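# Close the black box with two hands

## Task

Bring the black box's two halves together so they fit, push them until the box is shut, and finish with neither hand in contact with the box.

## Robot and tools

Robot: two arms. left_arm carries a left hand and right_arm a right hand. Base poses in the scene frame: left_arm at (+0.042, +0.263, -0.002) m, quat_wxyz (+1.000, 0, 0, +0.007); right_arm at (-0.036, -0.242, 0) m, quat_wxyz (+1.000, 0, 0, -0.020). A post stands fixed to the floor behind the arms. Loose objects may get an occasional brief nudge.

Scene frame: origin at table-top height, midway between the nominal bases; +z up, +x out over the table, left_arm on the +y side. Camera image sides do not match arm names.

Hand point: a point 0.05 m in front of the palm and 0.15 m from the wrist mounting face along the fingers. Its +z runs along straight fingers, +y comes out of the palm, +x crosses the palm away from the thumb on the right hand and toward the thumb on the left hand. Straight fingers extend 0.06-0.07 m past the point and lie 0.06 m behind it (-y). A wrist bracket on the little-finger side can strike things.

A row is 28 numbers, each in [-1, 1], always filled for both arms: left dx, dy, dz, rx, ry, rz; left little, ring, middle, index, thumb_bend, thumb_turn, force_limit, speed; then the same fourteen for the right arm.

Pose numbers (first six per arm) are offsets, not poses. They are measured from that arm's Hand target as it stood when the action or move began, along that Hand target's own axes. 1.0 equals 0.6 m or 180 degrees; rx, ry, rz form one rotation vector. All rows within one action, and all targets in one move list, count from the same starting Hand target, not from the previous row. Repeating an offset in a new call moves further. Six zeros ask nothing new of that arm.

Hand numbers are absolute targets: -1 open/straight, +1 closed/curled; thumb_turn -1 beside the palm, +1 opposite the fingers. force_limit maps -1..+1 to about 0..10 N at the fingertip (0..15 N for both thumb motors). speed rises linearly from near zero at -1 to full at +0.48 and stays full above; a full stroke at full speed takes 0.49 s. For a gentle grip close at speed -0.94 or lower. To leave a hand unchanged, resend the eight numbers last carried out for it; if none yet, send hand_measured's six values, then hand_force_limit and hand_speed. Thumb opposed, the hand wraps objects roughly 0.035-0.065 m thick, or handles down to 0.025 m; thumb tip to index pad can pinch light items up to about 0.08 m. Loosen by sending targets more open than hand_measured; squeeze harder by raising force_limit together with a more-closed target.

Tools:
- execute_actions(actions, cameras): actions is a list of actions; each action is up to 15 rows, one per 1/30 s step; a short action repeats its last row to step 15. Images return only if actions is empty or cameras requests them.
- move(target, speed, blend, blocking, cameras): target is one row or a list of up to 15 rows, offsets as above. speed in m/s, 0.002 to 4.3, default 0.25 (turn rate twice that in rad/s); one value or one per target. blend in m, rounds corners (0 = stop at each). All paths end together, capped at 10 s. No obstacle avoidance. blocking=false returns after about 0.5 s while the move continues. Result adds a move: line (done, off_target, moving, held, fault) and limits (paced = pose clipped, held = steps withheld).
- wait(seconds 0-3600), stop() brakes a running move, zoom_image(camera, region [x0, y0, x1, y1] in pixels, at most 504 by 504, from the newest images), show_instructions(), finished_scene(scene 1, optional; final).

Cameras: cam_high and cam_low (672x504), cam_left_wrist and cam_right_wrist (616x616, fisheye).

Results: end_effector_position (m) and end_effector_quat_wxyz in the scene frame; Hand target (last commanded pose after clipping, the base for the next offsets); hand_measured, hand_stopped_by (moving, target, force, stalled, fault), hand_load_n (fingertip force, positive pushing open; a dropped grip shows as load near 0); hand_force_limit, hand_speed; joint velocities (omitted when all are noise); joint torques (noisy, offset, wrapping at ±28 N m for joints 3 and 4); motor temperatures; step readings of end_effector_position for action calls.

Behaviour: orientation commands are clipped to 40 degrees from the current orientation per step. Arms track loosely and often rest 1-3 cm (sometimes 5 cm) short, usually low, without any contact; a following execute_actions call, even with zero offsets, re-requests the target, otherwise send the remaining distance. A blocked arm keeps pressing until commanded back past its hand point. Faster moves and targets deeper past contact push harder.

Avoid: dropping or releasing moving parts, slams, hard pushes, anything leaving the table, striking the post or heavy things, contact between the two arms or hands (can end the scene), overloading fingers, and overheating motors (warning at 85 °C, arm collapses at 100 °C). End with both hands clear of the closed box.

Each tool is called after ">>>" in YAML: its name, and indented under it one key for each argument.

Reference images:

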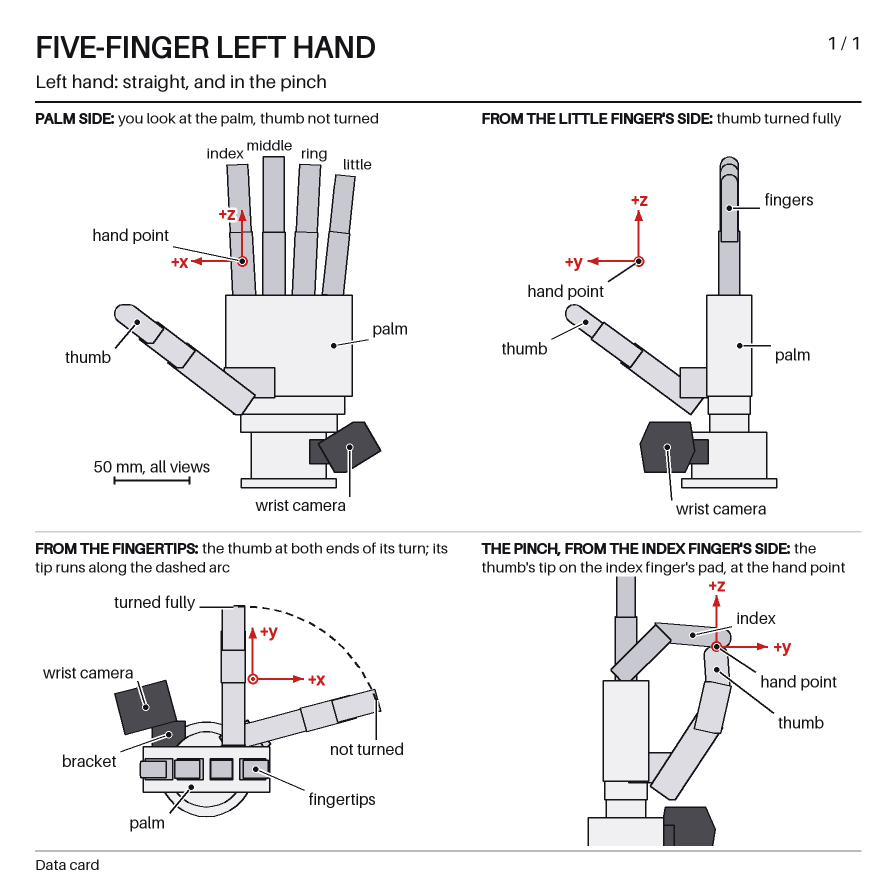

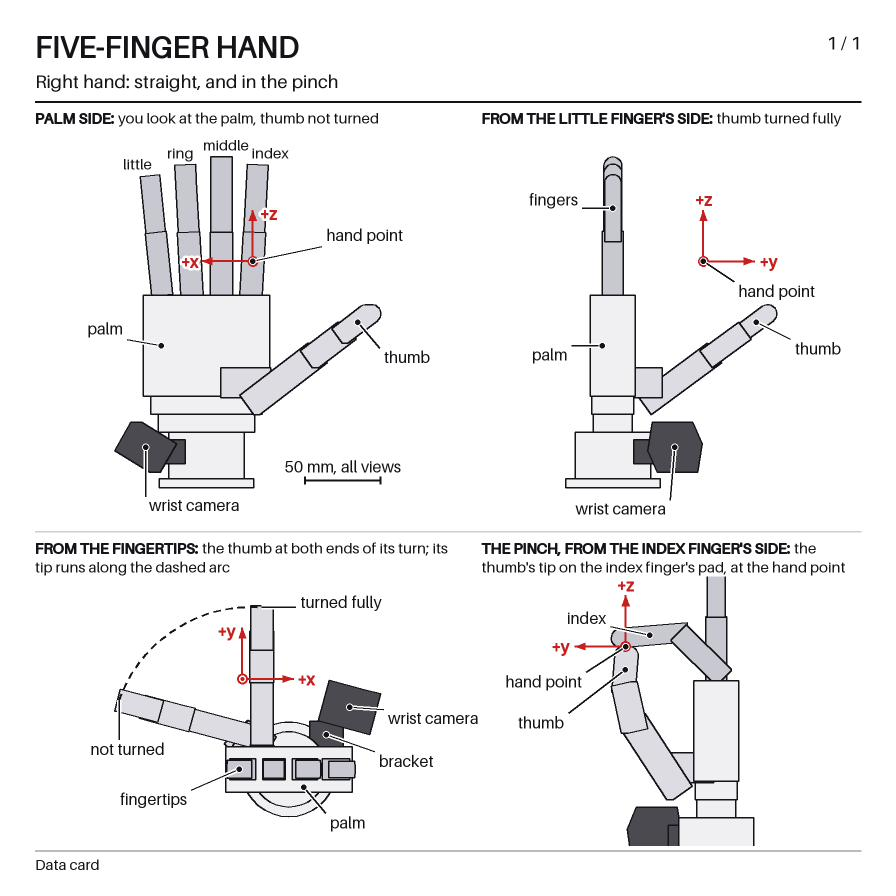

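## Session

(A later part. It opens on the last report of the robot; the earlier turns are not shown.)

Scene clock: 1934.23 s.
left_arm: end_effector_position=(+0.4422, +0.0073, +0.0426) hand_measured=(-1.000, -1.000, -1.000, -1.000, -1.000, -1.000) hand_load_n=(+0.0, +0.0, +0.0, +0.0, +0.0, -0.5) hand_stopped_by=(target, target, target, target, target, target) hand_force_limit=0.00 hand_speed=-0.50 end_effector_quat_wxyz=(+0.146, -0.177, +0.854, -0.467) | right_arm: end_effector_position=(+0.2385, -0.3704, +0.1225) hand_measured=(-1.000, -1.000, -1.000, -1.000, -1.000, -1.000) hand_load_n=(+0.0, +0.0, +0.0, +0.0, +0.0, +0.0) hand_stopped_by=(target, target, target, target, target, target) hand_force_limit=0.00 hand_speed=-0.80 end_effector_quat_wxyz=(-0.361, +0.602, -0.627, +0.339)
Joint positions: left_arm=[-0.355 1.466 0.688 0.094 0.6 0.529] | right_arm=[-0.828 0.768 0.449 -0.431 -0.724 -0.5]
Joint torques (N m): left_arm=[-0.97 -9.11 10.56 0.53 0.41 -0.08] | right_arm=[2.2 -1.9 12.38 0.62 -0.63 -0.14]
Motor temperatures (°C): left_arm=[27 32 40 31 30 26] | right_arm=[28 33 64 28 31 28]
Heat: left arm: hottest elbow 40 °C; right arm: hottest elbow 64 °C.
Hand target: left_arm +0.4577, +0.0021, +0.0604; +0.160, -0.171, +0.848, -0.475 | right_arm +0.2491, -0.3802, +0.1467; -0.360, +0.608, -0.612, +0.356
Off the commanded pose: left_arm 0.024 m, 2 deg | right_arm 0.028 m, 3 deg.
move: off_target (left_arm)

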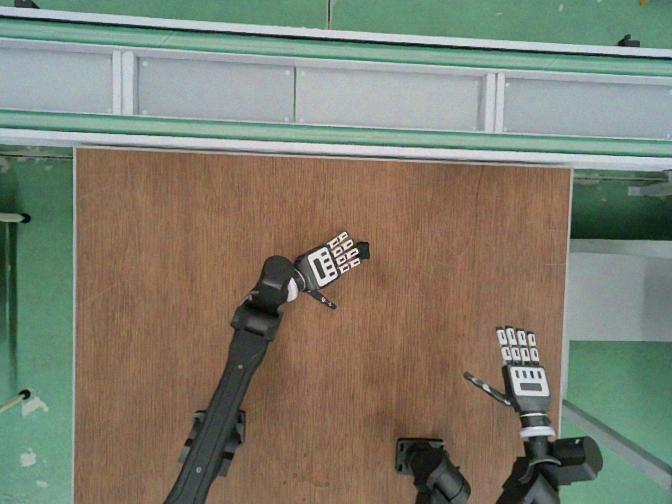

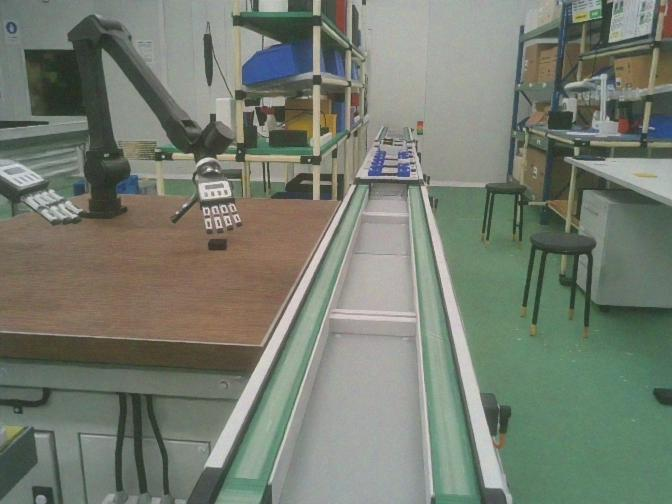

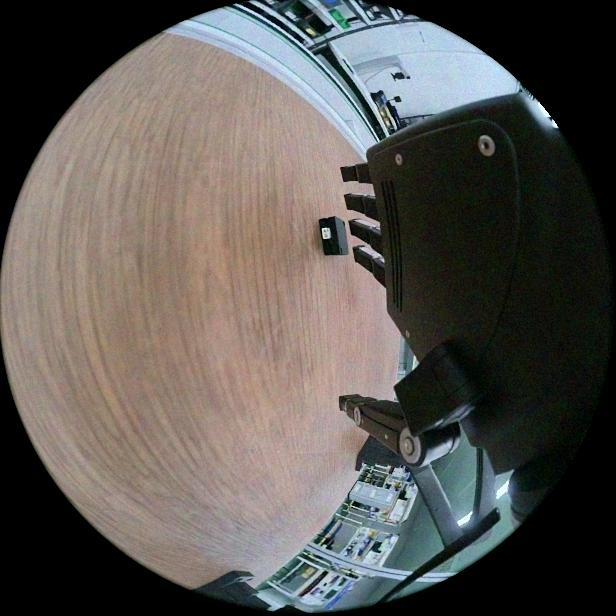

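>>> move:
  target:
    - [-0.0073,-0.0573,-0.0331,0,0,0,-1,-1,-1,-1,-1,-1,0.0,-0.5, 0,0,0,0,0,0,-1,-1,-1,-1,-1,-1,0,-0.8]
    - [-0.046,-0.1118,0.0697,0.1659,-0.0103,-0.0393,-1,-1,-1,-1,-1,-1,0.0,-0.5, 0,0,0,0,0,0,-1,-1,-1,-1,-1,-1,0,-0.8]
  speed: 0.12
  blend: [0.01,0]
  cameras: ["cam_high","cam_low","cam_right_wrist"]

>>> zoom_image:
  camera: "cam_right_wrist"
  region: [240, 260, 330, 350]

Scene clock: 1973.90 s.
left_arm: end_effector_position=(+0.5052, -0.0563, +0.0998) hand_measured=(-1.000, -1.000, -1.000, -1.000, -1.000, -1.000) hand_load_n=(+0.0, +0.0, +0.0, +0.0, +0.0, +0.0) hand_stopped_by=(target, target, target, target, target, target) hand_force_limit=0.00 hand_speed=-0.50 end_effector_quat_wxyz=(+0.178, -0.177, +0.687, -0.682) | right_arm: end_effector_position=(+0.2385, -0.3704, +0.1225) hand_measured=(-1.000, -1.000, -1.000, -1.000, -1.000, -1.000) hand_load_n=(+0.0, +0.0, +0.0, +0.0, +0.0, +0.0) hand_stopped_by=(target, target, target, target, target, target) hand_force_limit=0.00 hand_speed=-0.80 end_effector_quat_wxyz=(-0.361, +0.602, -0.627, +0.339)
Joint positions: left_arm=[-0.341 1.733 0.694 1.03 0.736 0.009] | right_arm=[-0.828 0.768 0.449 -0.431 -0.724 -0.5]
Joint torques (N m): left_arm=[0.73 -9.05 5.89 1.51 0.02 -0.17] | right_arm=[1.96 -1.9 12.3 0.58 -0.62 -0.15]
Motor temperatures (°C): left_arm=[27 33 42 30 30 26] | right_arm=[28 32 64 28 31 28]
Heat: left arm: hottest elbow 42 °C; right arm: hottest elbow 64 °C.
Hand target: left_arm +0.5097, -0.0499, +0.1001; +0.183, -0.183, +0.683, -0.683 | right_arm +0.2491, -0.3802, +0.1467; -0.360, +0.608, -0.612, +0.356
Off the commanded pose: left_arm 0.008 m, 1 deg | right_arm 0.028 m, 3 deg.
move: done

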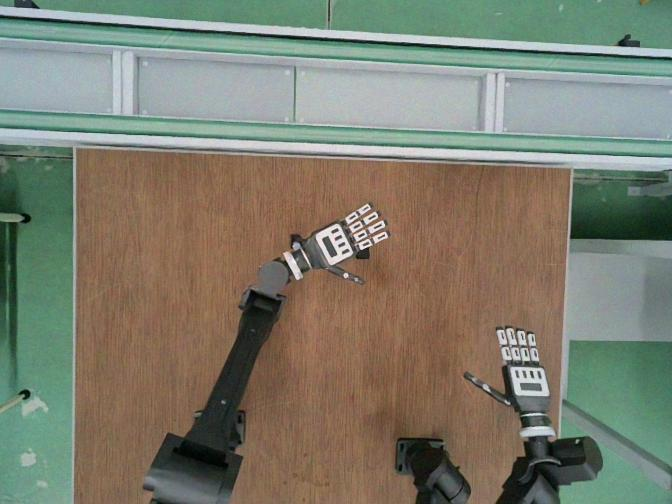

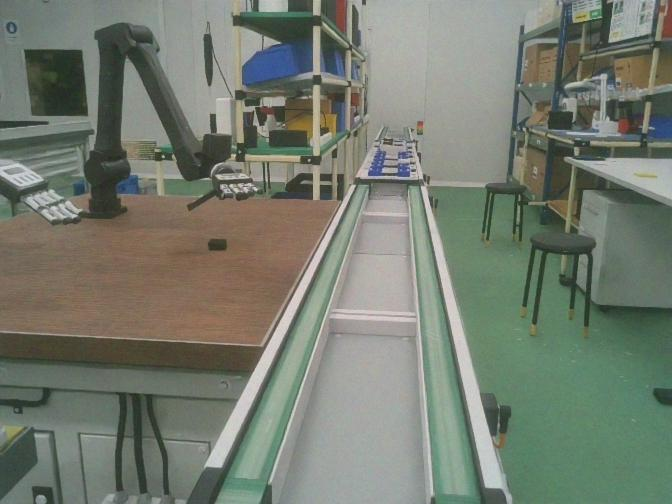

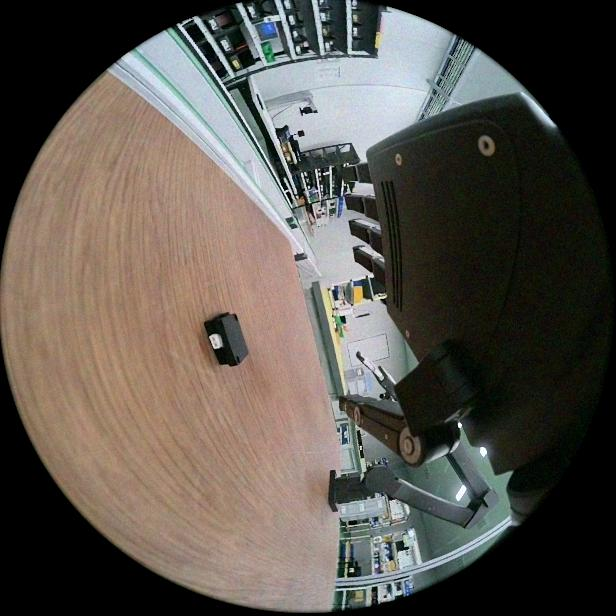

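Scaled by 5.600 from the camera's image (finer frame: 880x880).

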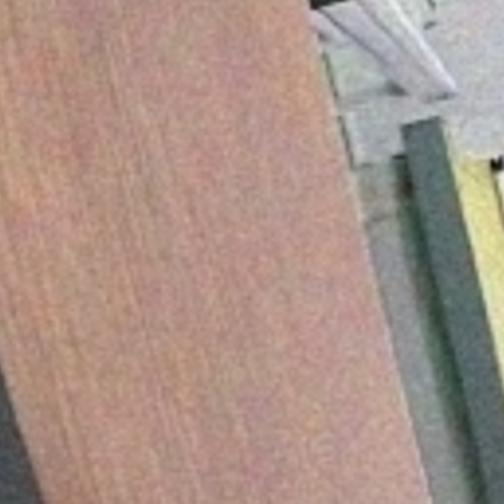

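>>> zoom_image:
  camera: "cam_right_wrist"
  region: [195, 305, 260, 370]

Scaled by 7.754 from the camera's image (finer frame: 880x880).

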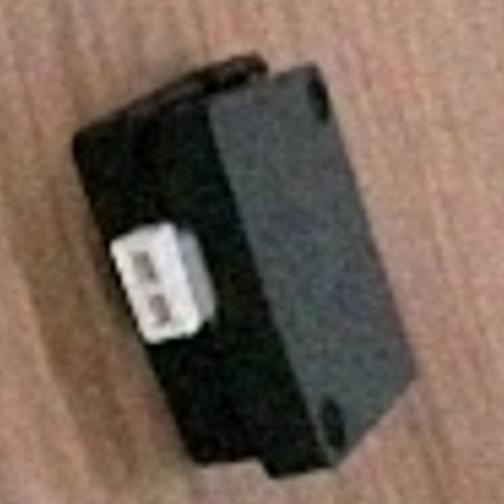

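>>> move:
  target: [0,0.07,0,0,0,0,-1,-1,-1,-1,-1,-1,0.0,-0.5, 0,0,0,0,0,0,-1,-1,-1,-1,-1,-1,0,-0.8]
  speed: 0.08
  cameras: ["cam_low","cam_right_wrist"]

>>> zoom_image:
  camera: "cam_right_wrist"
  region: [200, 290, 290, 380]

Scene clock: 1987.27 s.
left_arm: end_effector_position=(+0.5068, -0.0568, +0.0580) hand_measured=(-1.000, -1.000, -1.000, -1.000, -1.000, -1.000) hand_load_n=(+0.0, +0.0, +0.0, +0.0, +0.0, +0.0) hand_stopped_by=(target, target, target, target, target, target) hand_force_limit=0.00 hand_speed=-0.50 end_effector_quat_wxyz=(+0.178, -0.177, +0.687, -0.682) | right_arm: end_effector_position=(+0.2385, -0.3704, +0.1225) hand_measured=(-1.000, -1.000, -1.000, -1.000, -1.000, -1.000) hand_load_n=(+0.0, +0.0, +0.0, +0.0, +0.0, -0.5) hand_stopped_by=(target, target, target, target, target, target) hand_force_limit=0.00 hand_speed=-0.80 end_effector_quat_wxyz=(-0.361, +0.602, -0.627, +0.339)
Joint positions: left_arm=[-0.341 1.864 0.694 1.162 0.736 0.008] | right_arm=[-0.828 0.768 0.449 -0.431 -0.724 -0.5]
Joint torques (N m): left_arm=[0.44 -10.23 4.55 1.72 0.04 -0.12] | right_arm=[1.79 -2.02 12.41 0.54 -0.62 -0.14]
Motor temperatures (°C): left_arm=[27 33 40 30 30 26] | right_arm=[28 32 64 28 31 28]
Heat: left arm: hottest elbow 40 °C; right arm: hottest elbow 64 °C.
Hand target: left_arm +0.5097, -0.0500, +0.0582; +0.183, -0.183, +0.683, -0.683 | right_arm +0.2491, -0.3802, +0.1467; -0.360, +0.608, -0.612, +0.356
Off the commanded pose: left_arm 0.007 m, 1 deg | right_arm 0.028 m, 3 deg.
move: done

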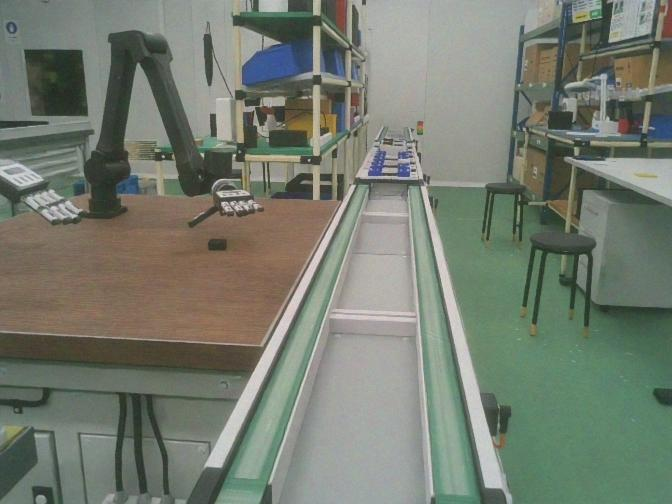

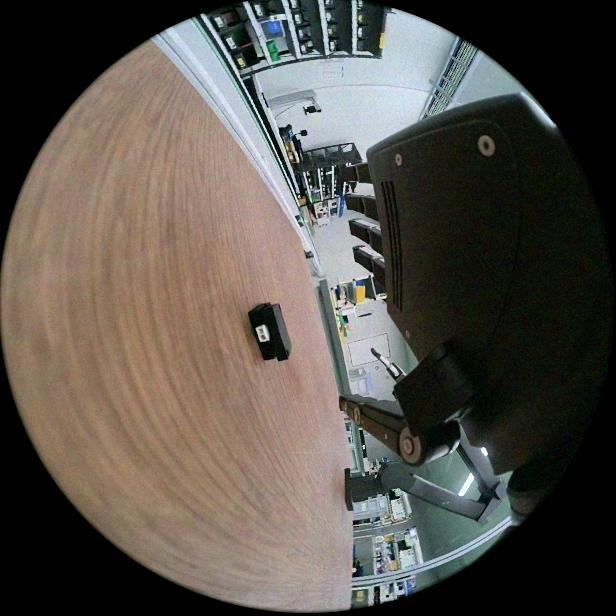

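Scaled by 5.600 from the camera's image (finer frame: 880x880).

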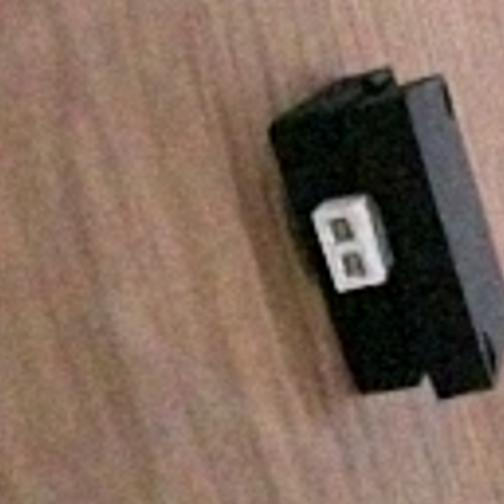

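>>> move:
  target:
    - [0,-0.1333,0,0,0,0,-1,-1,-1,-1,-1,-1,0.0,-0.5, 0,0,0,0,0,0,-1,-1,-1,-1,-1,-1,0,-0.8]
    - [0.0462,-0.1363,0.031,-0.1484,-0.3472,-0.0928,-1,-1,-1,-0.45,-0.65,0.66,0.0,-0.3, 0,0,0,0,0,0,-1,-1,-1,-1,-1,-1,0,-0.8]
  speed: 0.2
  blend: [0.01,0]
  cameras: ["cam_high","cam_low","cam_right_wrist"]

>>> zoom_image:
  camera: "cam_high"
  region: [330, 220, 400, 290]

Scene clock: 2021.37 s.
left_arm: end_effector_position=(+0.4843, -0.0582, +0.1181) hand_measured=(-1.000, -1.000, -1.000, -0.450, -0.650, +0.660) hand_load_n=(+0.0, +0.0, +0.0, +0.0, +0.0, +0.0) hand_stopped_by=(target, target, target, target, target, target) hand_force_limit=0.00 hand_speed=-0.30 end_effector_quat_wxyz=(-0.369, +0.635, -0.599, +0.320) | right_arm: end_effector_position=(+0.2385, -0.3704, +0.1225) hand_measured=(-1.000, -1.000, -1.000, -1.000, -1.000, -1.000) hand_load_n=(+0.0, +0.0, +0.0, +0.0, +0.0, +0.0) hand_stopped_by=(target, target, target, target, target, target) hand_force_limit=0.00 hand_speed=-0.80 end_effector_quat_wxyz=(-0.361, +0.602, -0.627, +0.339)
Joint positions: left_arm=[-0.798 1.462 0.944 -0.25 -0.719 -0.526] | right_arm=[-0.828 0.768 0.449 -0.431 -0.724 -0.5]
Joint torques (N m): left_arm=[-2.2 -8.47 13.19 0.54 -0.54 -0.17] | right_arm=[2.2 -1.96 12.36 0.55 -0.63 -0.13]
Motor temperatures (°C): left_arm=[27 34 38 31 30 26] | right_arm=[28 32 64 28 31 28]
Heat: left arm: hottest elbow 38 °C; right arm: hottest elbow 64 °C.
Hand target: left_arm +0.4950, -0.0799, +0.1401; -0.366, +0.634, -0.590, +0.342 | right_arm +0.2491, -0.3802, +0.1467; -0.360, +0.608, -0.612, +0.356
Off the commanded pose: left_arm 0.033 m, 3 deg | right_arm 0.028 m, 3 deg.
move: off_target (left_arm); target 2's new numbers were sent with left_arm's hand 0.033 m and 3 deg from that target

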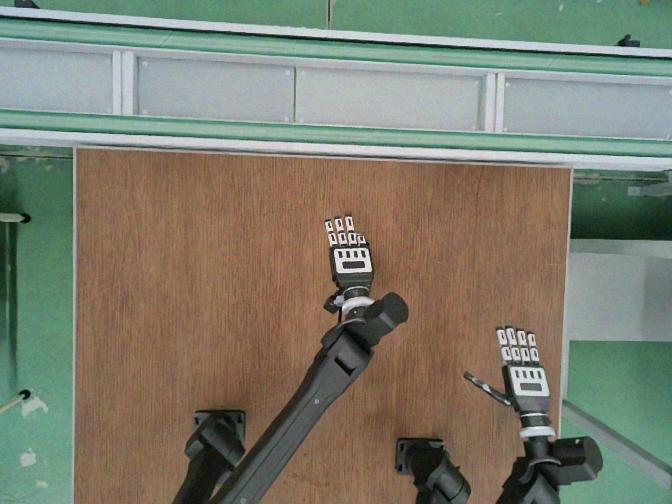

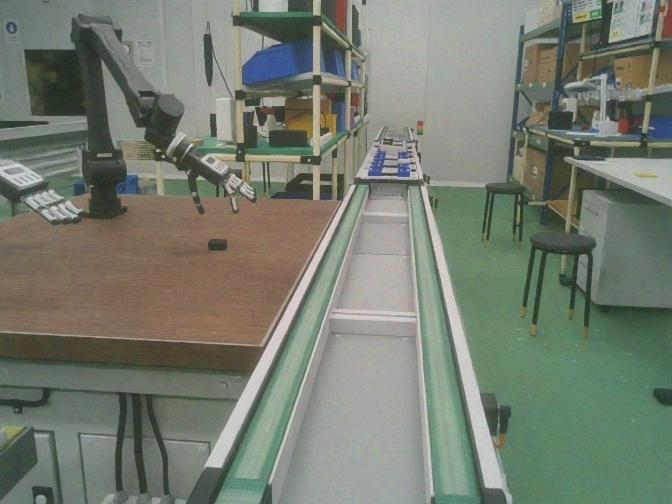

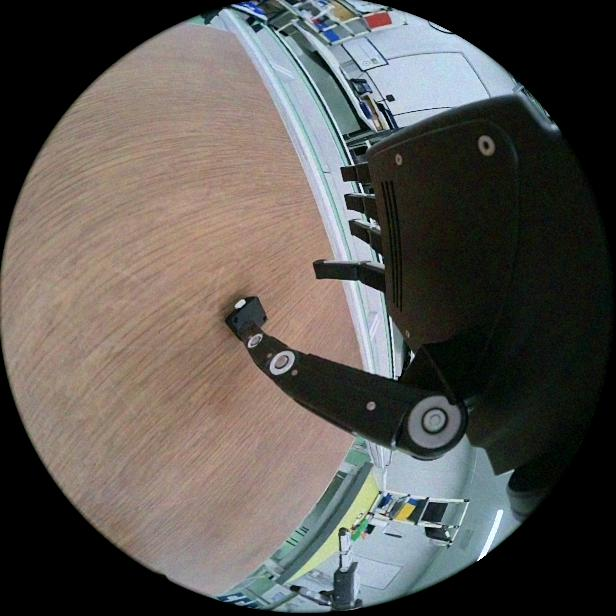

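Scaled by 7.200 from the camera's image (finer frame: 960x720).

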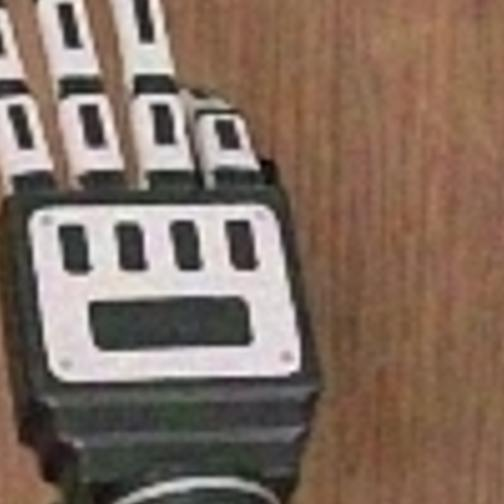

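>>> zoom_image:
  camera: "cam_right_wrist"
  region: [215, 285, 285, 355]

Scaled by 7.200 from the camera's image (finer frame: 880x880).

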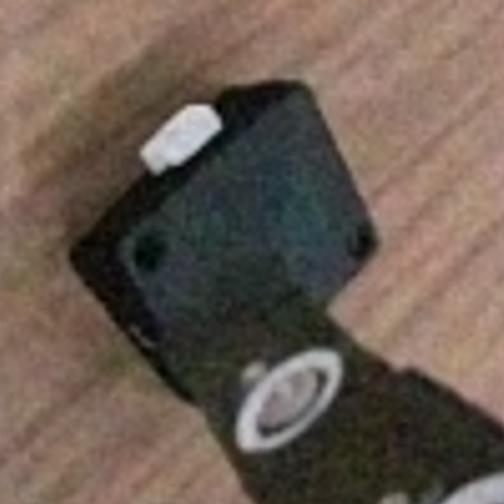

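>>> move:
  target:
    - [-0.0262,-0.0018,-0.0202,0,0,0,-1,-1,-1,-0.45,-0.65,0.66,0.0,-0.3, 0,0,0,0,0,0,-1,-1,-1,-1,-1,-1,0,-0.8]
    - [0.0415,0.0788,0.0402,0,0,0,-1,-1,-1,-0.45,-0.65,0.66,0.0,-0.3, 0,0,0,0,0,0,-1,-1,-1,-1,-1,-1,0,-0.8]
  speed: 0.1
  cameras: ["cam_high","cam_low","cam_right_wrist"]

>>> zoom_image:
  camera: "cam_right_wrist"
  region: [220, 240, 350, 370]

>>> zoom_image:
  camera: "cam_low"
  region: [180, 190, 260, 270]

Scene clock: 2042.70 s.
left_arm: end_effector_position=(+0.4850, -0.0830, +0.0678) hand_measured=(-1.000, -1.000, -1.000, -0.450, -0.650, +0.660) hand_load_n=(+0.0, +0.0, +0.0, +0.0, +0.0, +0.0) hand_stopped_by=(target, target, target, target, target, target) hand_force_limit=0.00 hand_speed=-0.30 end_effector_quat_wxyz=(-0.370, +0.634, -0.601, +0.315) | right_arm: end_effector_position=(+0.2385, -0.3704, +0.1225) hand_measured=(-1.000, -1.000, -1.000, -1.000, -1.000, -1.000) hand_load_n=(+0.0, +0.0, +0.0, +0.0, +0.0, -0.5) hand_stopped_by=(target, target, target, target, target, target) hand_force_limit=0.00 hand_speed=-0.80 end_effector_quat_wxyz=(-0.361, +0.602, -0.627, +0.339)
Joint positions: left_arm=[-0.836 1.59 0.944 -0.157 -0.748 -0.561] | right_arm=[-0.828 0.768 0.449 -0.431 -0.724 -0.5]
Joint torques (N m): left_arm=[-2.08 -10.58 11.3 1.03 -0.55 -0.15] | right_arm=[2.14 -1.79 12.36 0.58 -0.62 -0.14]
Motor temperatures (°C): left_arm=[26 33 40 30 30 26] | right_arm=[28 32 64 28 31 28]
Heat: left arm: hottest elbow 40 °C; right arm: hottest elbow 64 °C.
Hand target: left_arm +0.4941, -0.1050, +0.0871; -0.366, +0.634, -0.590, +0.342 | right_arm +0.2491, -0.3802, +0.1467; -0.360, +0.608, -0.612, +0.356
Off the commanded pose: left_arm 0.031 m, 3 deg | right_arm 0.028 m, 3 deg.
move: off_target (left_arm)

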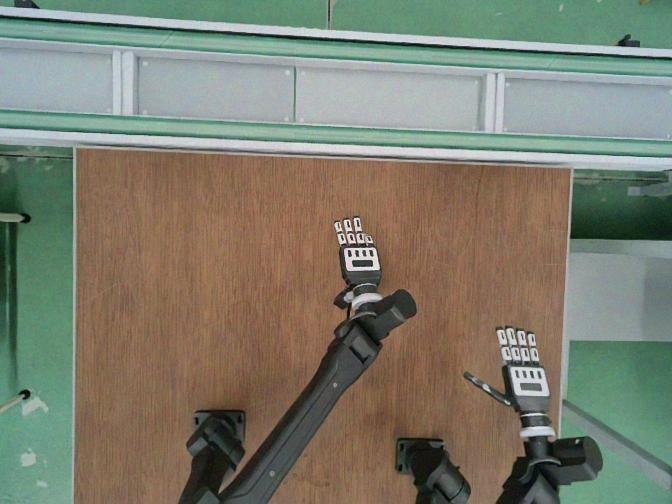

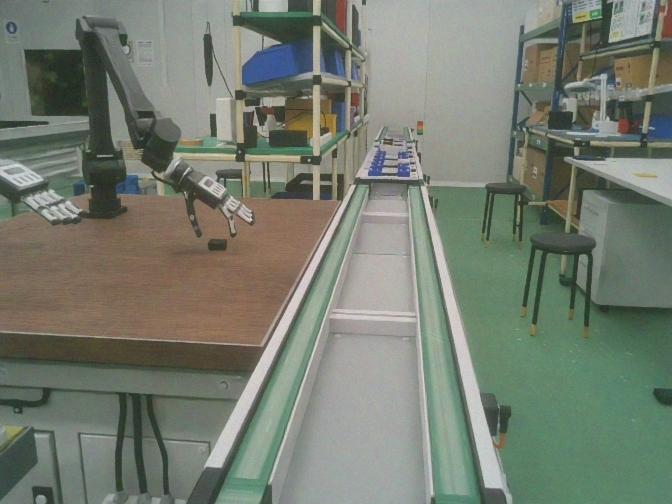

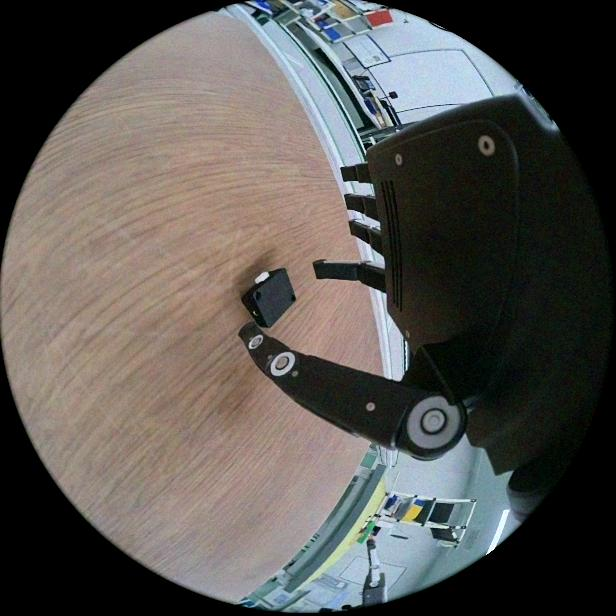

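Scaled by 3.877 from the camera's image (finer frame: 880x880).

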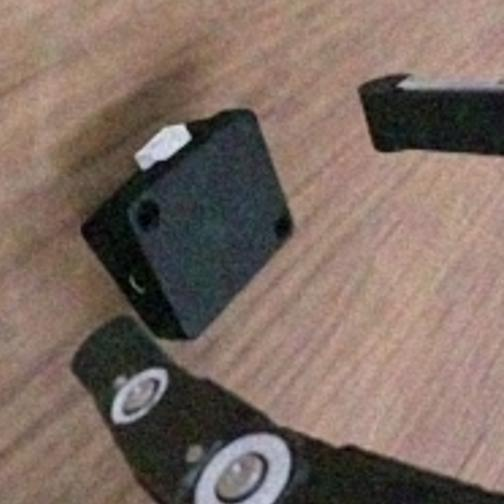

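Scaled by 6.300 from the camera's image (finer frame: 960x720).

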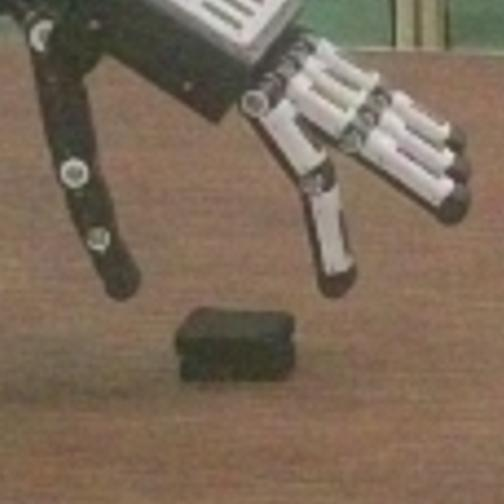

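>>> move:
  target:
    - [-0.0515,-0.065,-0.0455,0,0,0,-1,-1,-1,-0.45,-0.65,0.66,0.0,-0.3, 0,0,0,0,0,0,-1,-1,-1,-1,-1,-1,0,-0.8]
    - [0.0162,0.0155,0.015,0,0,0,-1,-1,-1,-0.45,-0.65,0.66,0.0,-0.3, 0,0,0,0,0,0,-1,-1,-1,-1,-1,-1,0,-0.8]
  speed: 0.1
  cameras: ["cam_low","cam_right_wrist"]

>>> zoom_image:
  camera: "cam_right_wrist"
  region: [220, 240, 350, 370]

>>> zoom_image:
  camera: "cam_low"
  region: [190, 210, 250, 270]

Scene clock: 2059.10 s.
left_arm: end_effector_position=(+0.4848, -0.0882, +0.0512) hand_measured=(-1.000, -1.000, -1.000, -0.450, -0.650, +0.660) hand_load_n=(+0.0, +0.0, +0.0, +0.0, +0.5, +0.0) hand_stopped_by=(target, target, target, target, target, target) hand_force_limit=0.00 hand_speed=-0.30 end_effector_quat_wxyz=(-0.370, +0.633, -0.604, +0.311) | right_arm: end_effector_position=(+0.2385, -0.3704, +0.1225) hand_measured=(-1.000, -1.000, -1.000, -1.000, -1.000, -1.000) hand_load_n=(+0.0, +0.0, +0.0, +0.0, +0.0, +0.0) hand_stopped_by=(target, target, target, target, target, target) hand_force_limit=0.00 hand_speed=-0.80 end_effector_quat_wxyz=(-0.361, +0.602, -0.627, +0.339)
Joint positions: left_arm=[-0.844 1.63 0.946 -0.134 -0.753 -0.568] | right_arm=[-0.828 0.768 0.449 -0.431 -0.724 -0.5]
Joint torques (N m): left_arm=[-1.67 -10.52 12.12 1.05 -0.61 -0.14] | right_arm=[2.08 -1.67 12.37 0.66 -0.62 -0.14]
Motor temperatures (°C): left_arm=[26 33 40 30 30 26] | right_arm=[28 32 64 28 31 28]
Heat: left arm: hottest elbow 40 °C; right arm: hottest elbow 64 °C.
Hand target: left_arm +0.4979, -0.1145, +0.0745; -0.366, +0.634, -0.590, +0.342 | right_arm +0.2491, -0.3802, +0.1467; -0.360, +0.608, -0.612, +0.356
Off the commanded pose: left_arm 0.038 m, 4 deg | right_arm 0.028 m, 3 deg.
move: off_target (left_arm)

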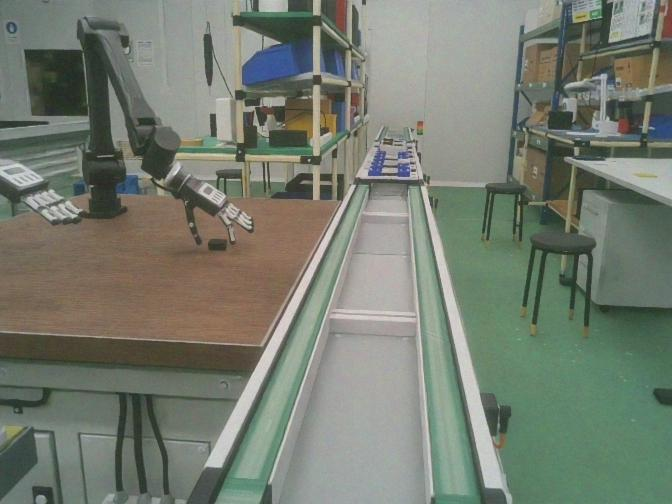

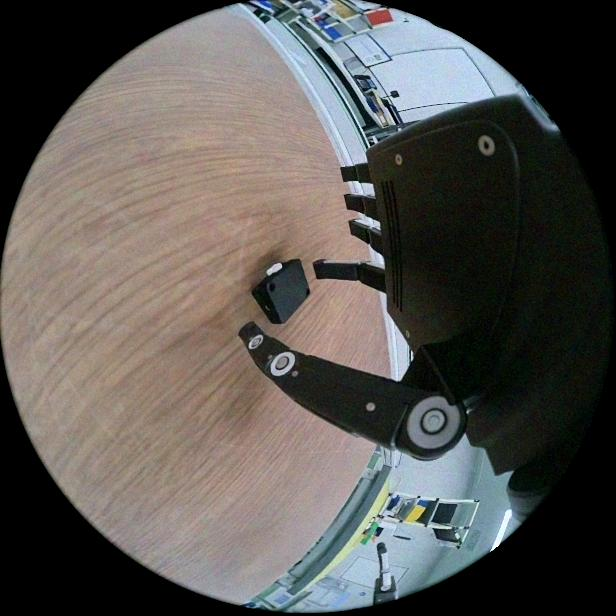

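Scaled by 3.877 from the camera's image (finer frame: 880x880).

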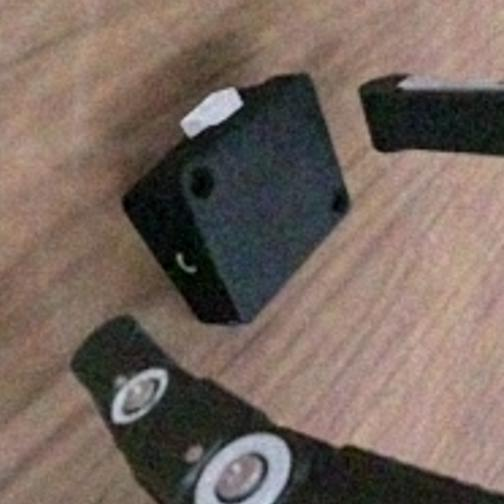

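Scaled by 8.400 from the camera's image (finer frame: 960x720).

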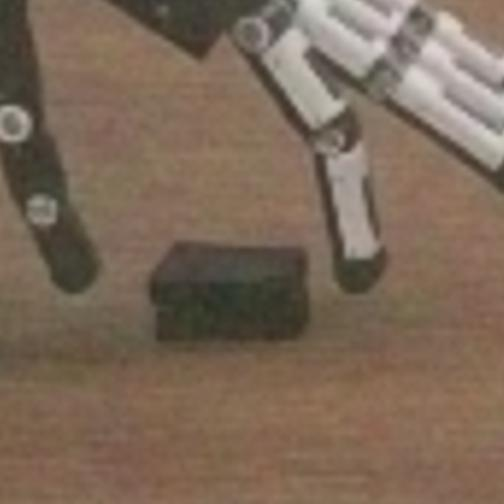

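>>> move:
  target:
    - [-0.063,-0.0695,-0.0463,0,0,0,-1,-1,-1,-0.45,-0.65,0.66,0.0,-0.3, 0,0,0,0,0,0,-1,-1,-1,-1,-1,-1,0,-0.8]
    - [0.0047,0.0113,0.0138,0,0,0,-1,-1,-1,-0.45,-0.65,0.66,0.0,-0.3, 0,0,0,0,0,0,-1,-1,-1,-1,-1,-1,0,-0.8]
  speed: 0.1
  cameras: ["cam_low","cam_right_wrist"]

>>> zoom_image:
  camera: "cam_right_wrist"
  region: [220, 240, 350, 370]

>>> zoom_image:
  camera: "cam_low"
  region: [190, 210, 250, 270]

Scene clock: 2072.20 s.
left_arm: end_effector_position=(+0.4889, -0.0919, +0.0431) hand_measured=(-1.000, -1.000, -1.000, -0.450, -0.650, +0.660) hand_load_n=(+0.0, +0.0, -0.5, +0.0, +0.0, +0.0) hand_stopped_by=(target, target, target, target, target, target) hand_force_limit=0.00 hand_speed=-0.30 end_effector_quat_wxyz=(-0.370, +0.634, -0.603, +0.313) | right_arm: end_effector_position=(+0.2385, -0.3704, +0.1225) hand_measured=(-1.000, -1.000, -1.000, -1.000, -1.000, -1.000) hand_load_n=(+0.0, +0.0, +0.0, +0.0, +0.0, +0.0) hand_stopped_by=(target, target, target, target, target, target) hand_force_limit=0.00 hand_speed=-0.80 end_effector_quat_wxyz=(-0.361, +0.602, -0.627, +0.339)
Joint positions: left_arm=[-0.843 1.656 0.951 -0.108 -0.751 -0.566] | right_arm=[-0.828 0.768 0.449 -0.431 -0.724 -0.5]
Joint torques (N m): left_arm=[-2.14 -10.52 11.62 1.07 -0.59 -0.13] | right_arm=[2.08 -1.9 12.36 0.57 -0.61 -0.14]
Motor temperatures (°C): left_arm=[26 33 43 30 30 26] | right_arm=[28 32 64 28 31 28]
Heat: left arm: hottest elbow 43 °C; right arm: hottest elbow 64 °C.
Hand target: left_arm +0.5020, -0.1170, +0.0646; -0.366, +0.634, -0.590, +0.342 | right_arm +0.2491, -0.3802, +0.1467; -0.360, +0.608, -0.612, +0.356
Off the commanded pose: left_arm 0.035 m, 4 deg | right_arm 0.028 m, 3 deg.
move: off_target (left_arm)

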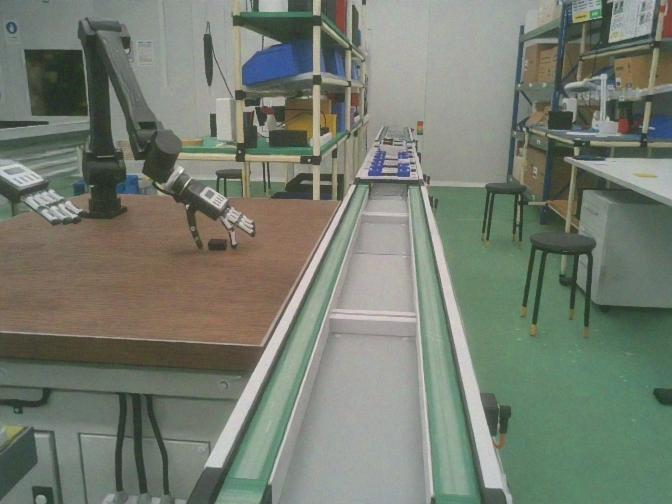

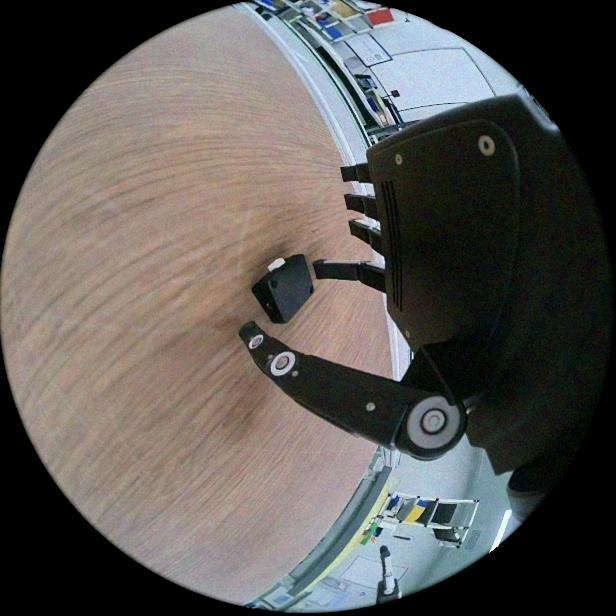

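Scaled by 3.877 from the camera's image (finer frame: 880x880).

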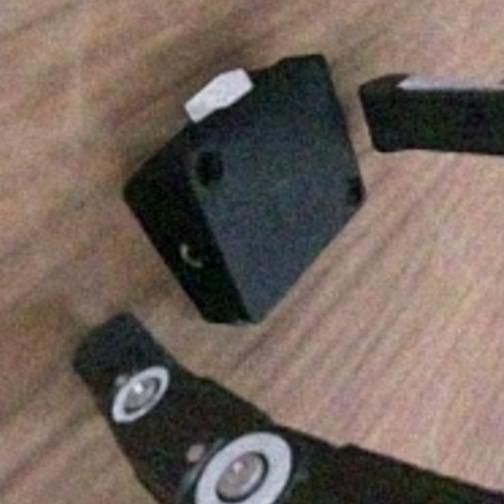

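Scaled by 8.400 from the camera's image (finer frame: 960x720).

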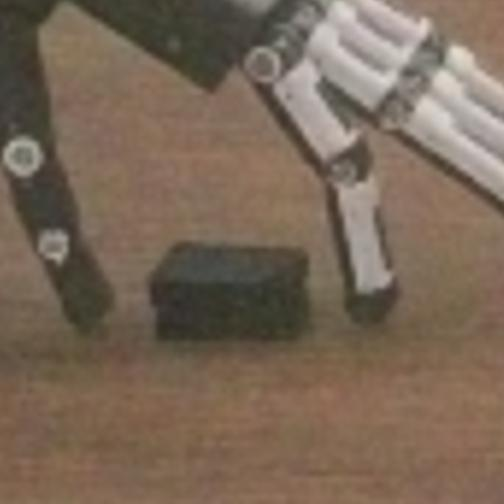

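>>> move:
  target: [0,0,0,0,0,0,-1,-1,-1,-0.2,-0.55,0.66,-0.3,-0.85, 0,0,0,0,0,0,-1,-1,-1,-1,-1,-1,0,-0.8]
  speed: 0.05
  cameras: ["cam_low","cam_right_wrist"]

>>> zoom_image:
  camera: "cam_right_wrist"
  region: [230, 245, 330, 345]

>>> zoom_image:
  camera: "cam_low"
  region: [190, 210, 250, 270]

Scene clock: 2078.70 s.
left_arm: end_effector_position=(+0.4889, -0.0919, +0.0431) hand_measured=(-1.000, -1.000, -1.000, -0.200, -0.550, +0.660) hand_load_n=(+0.0, +0.0, +0.0, +0.0, +0.0, +0.0) hand_stopped_by=(target, target, target, target, target, target) hand_force_limit=-0.30 hand_speed=-0.85 end_effector_quat_wxyz=(-0.370, +0.634, -0.603, +0.313) | right_arm: end_effector_position=(+0.2385, -0.3704, +0.1225) hand_measured=(-1.000, -1.000, -1.000, -1.000, -1.000, -1.000) hand_load_n=(+0.0, +0.0, +0.0, +0.0, +0.0, +0.0) hand_stopped_by=(target, target, target, target, target, target) hand_force_limit=0.00 hand_speed=-0.80 end_effector_quat_wxyz=(-0.361, +0.602, -0.627, +0.339)
Joint positions: left_arm=[-0.843 1.656 0.951 -0.108 -0.751 -0.566] | right_arm=[-0.828 0.768 0.449 -0.431 -0.724 -0.5]
Joint torques (N m): left_arm=[-1.55 -10.64 11.78 1.14 -0.56 -0.18] | right_arm=[2.08 -1.67 12.37 0.61 -0.62 -0.15]
Motor temperatures (°C): left_arm=[26 33 44 30 30 26] | right_arm=[28 32 64 28 31 28]
Heat: left arm: hottest elbow 44 °C; right arm: hottest elbow 64 °C.
Hand target: left_arm +0.5020, -0.1170, +0.0646; -0.366, +0.634, -0.590, +0.342 | right_arm +0.2491, -0.3802, +0.1467; -0.360, +0.608, -0.612, +0.356
Off the commanded pose: left_arm 0.036 m, 4 deg | right_arm 0.028 m, 3 deg.
move: done

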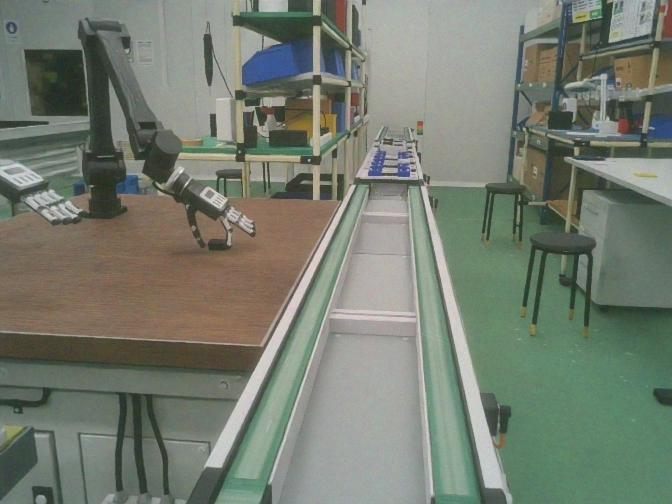

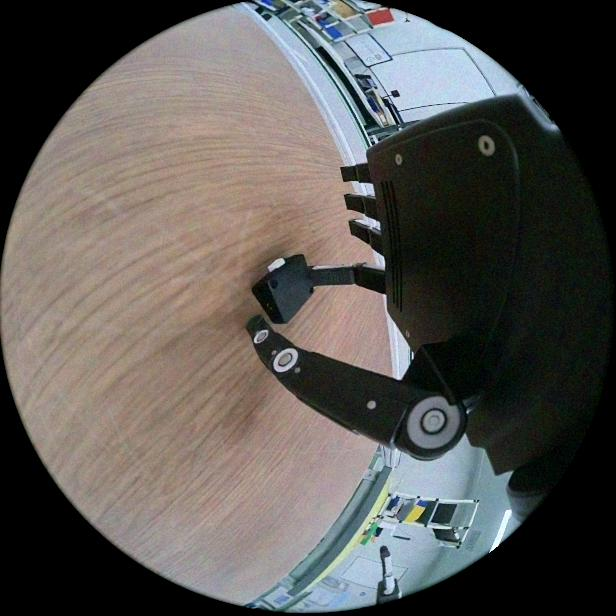

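Scaled by 5.040 from the camera's image (finer frame: 880x880).

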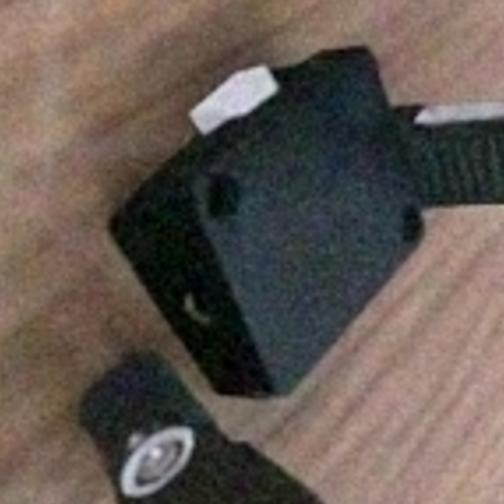

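Scaled by 8.400 from the camera's image (finer frame: 960x720).

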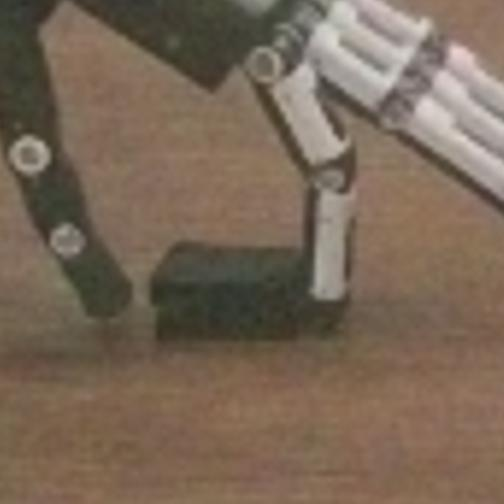

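>>> move:
  target: [0,0,0,0,0,0,-1,-1,-1,0.1,-0.45,0.66,-0.35,-0.92, 0,0,0,0,0,0,-1,-1,-1,-1,-1,-1,0,-0.8]
  speed: 0.05
  cameras: ["cam_low","cam_right_wrist"]

>>> zoom_image:
  camera: "cam_right_wrist"
  region: [230, 245, 330, 345]

>>> zoom_image:
  camera: "cam_low"
  region: [190, 210, 250, 270]

Scene clock: 2084.07 s.
left_arm: end_effector_position=(+0.4889, -0.0918, +0.0431) hand_measured=(-1.000, -1.000, -1.000, -0.082, -0.488, +0.660) hand_load_n=(+0.0, +0.0, +0.0, +4.0, +5.0, +0.0) hand_stopped_by=(target, target, target, force, force, target) hand_force_limit=-0.35 hand_speed=-0.92 end_effector_quat_wxyz=(-0.370, +0.634, -0.603, +0.313) | right_arm: end_effector_position=(+0.2385, -0.3704, +0.1225) hand_measured=(-1.000, -1.000, -1.000, -1.000, -1.000, -1.000) hand_load_n=(-0.5, +0.0, +0.0, +0.0, +0.0, +0.0) hand_stopped_by=(target, target, target, target, target, target) hand_force_limit=0.00 hand_speed=-0.80 end_effector_quat_wxyz=(-0.361, +0.602, -0.627, +0.339)
Joint positions: left_arm=[-0.843 1.656 0.951 -0.108 -0.752 -0.566] | right_arm=[-0.828 0.768 0.449 -0.431 -0.724 -0.5]
Joint torques (N m): left_arm=[-1.96 -11.16 11.88 0.94 -0.57 -0.13] | right_arm=[1.9 -1.67 12.36 0.65 -0.62 -0.13]
Motor temperatures (°C): left_arm=[26 33 44 30 30 26] | right_arm=[28 32 64 28 31 28]
Heat: left arm: hottest elbow 44 °C; right arm: hottest elbow 64 °C.
Hand target: left_arm +0.5020, -0.1169, +0.0646; -0.366, +0.634, -0.590, +0.342 | right_arm +0.2491, -0.3802, +0.1467; -0.360, +0.608, -0.612, +0.356
Off the commanded pose: left_arm 0.036 m, 4 deg | right_arm 0.028 m, 3 deg.
move: done

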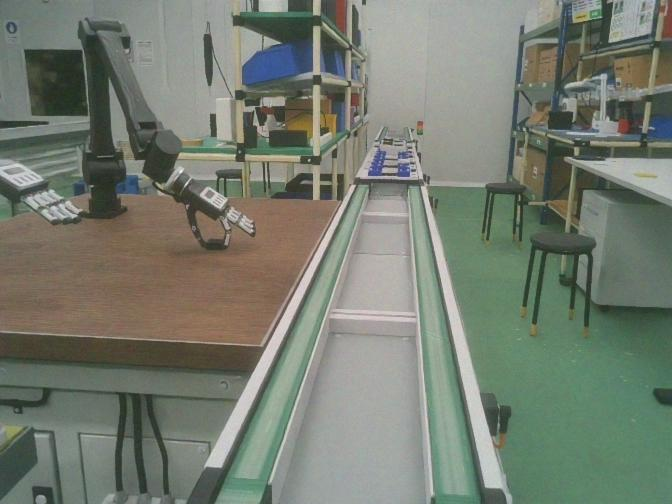

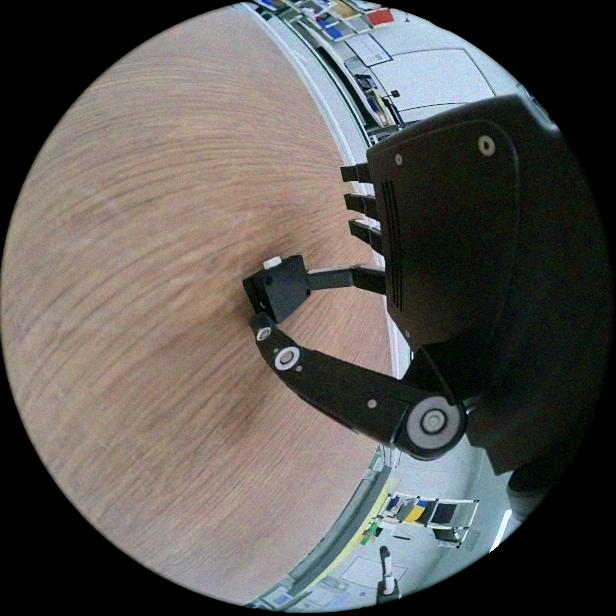

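Scaled by 5.040 from the camera's image (finer frame: 880x880).

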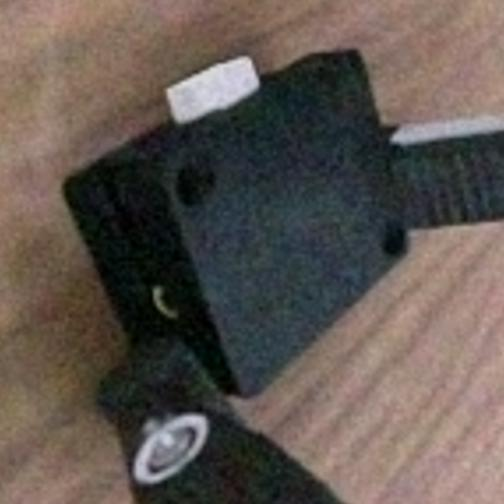

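Scaled by 8.400 from the camera's image (finer frame: 960x720).

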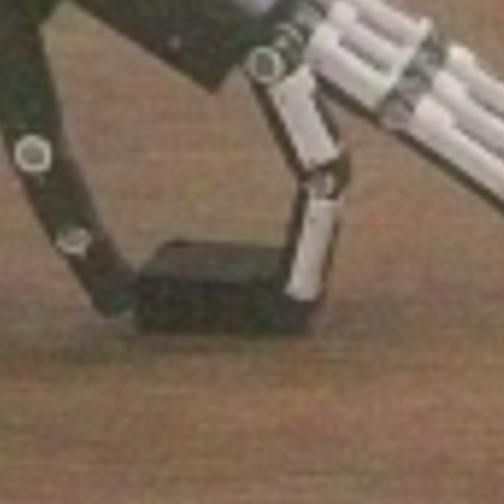

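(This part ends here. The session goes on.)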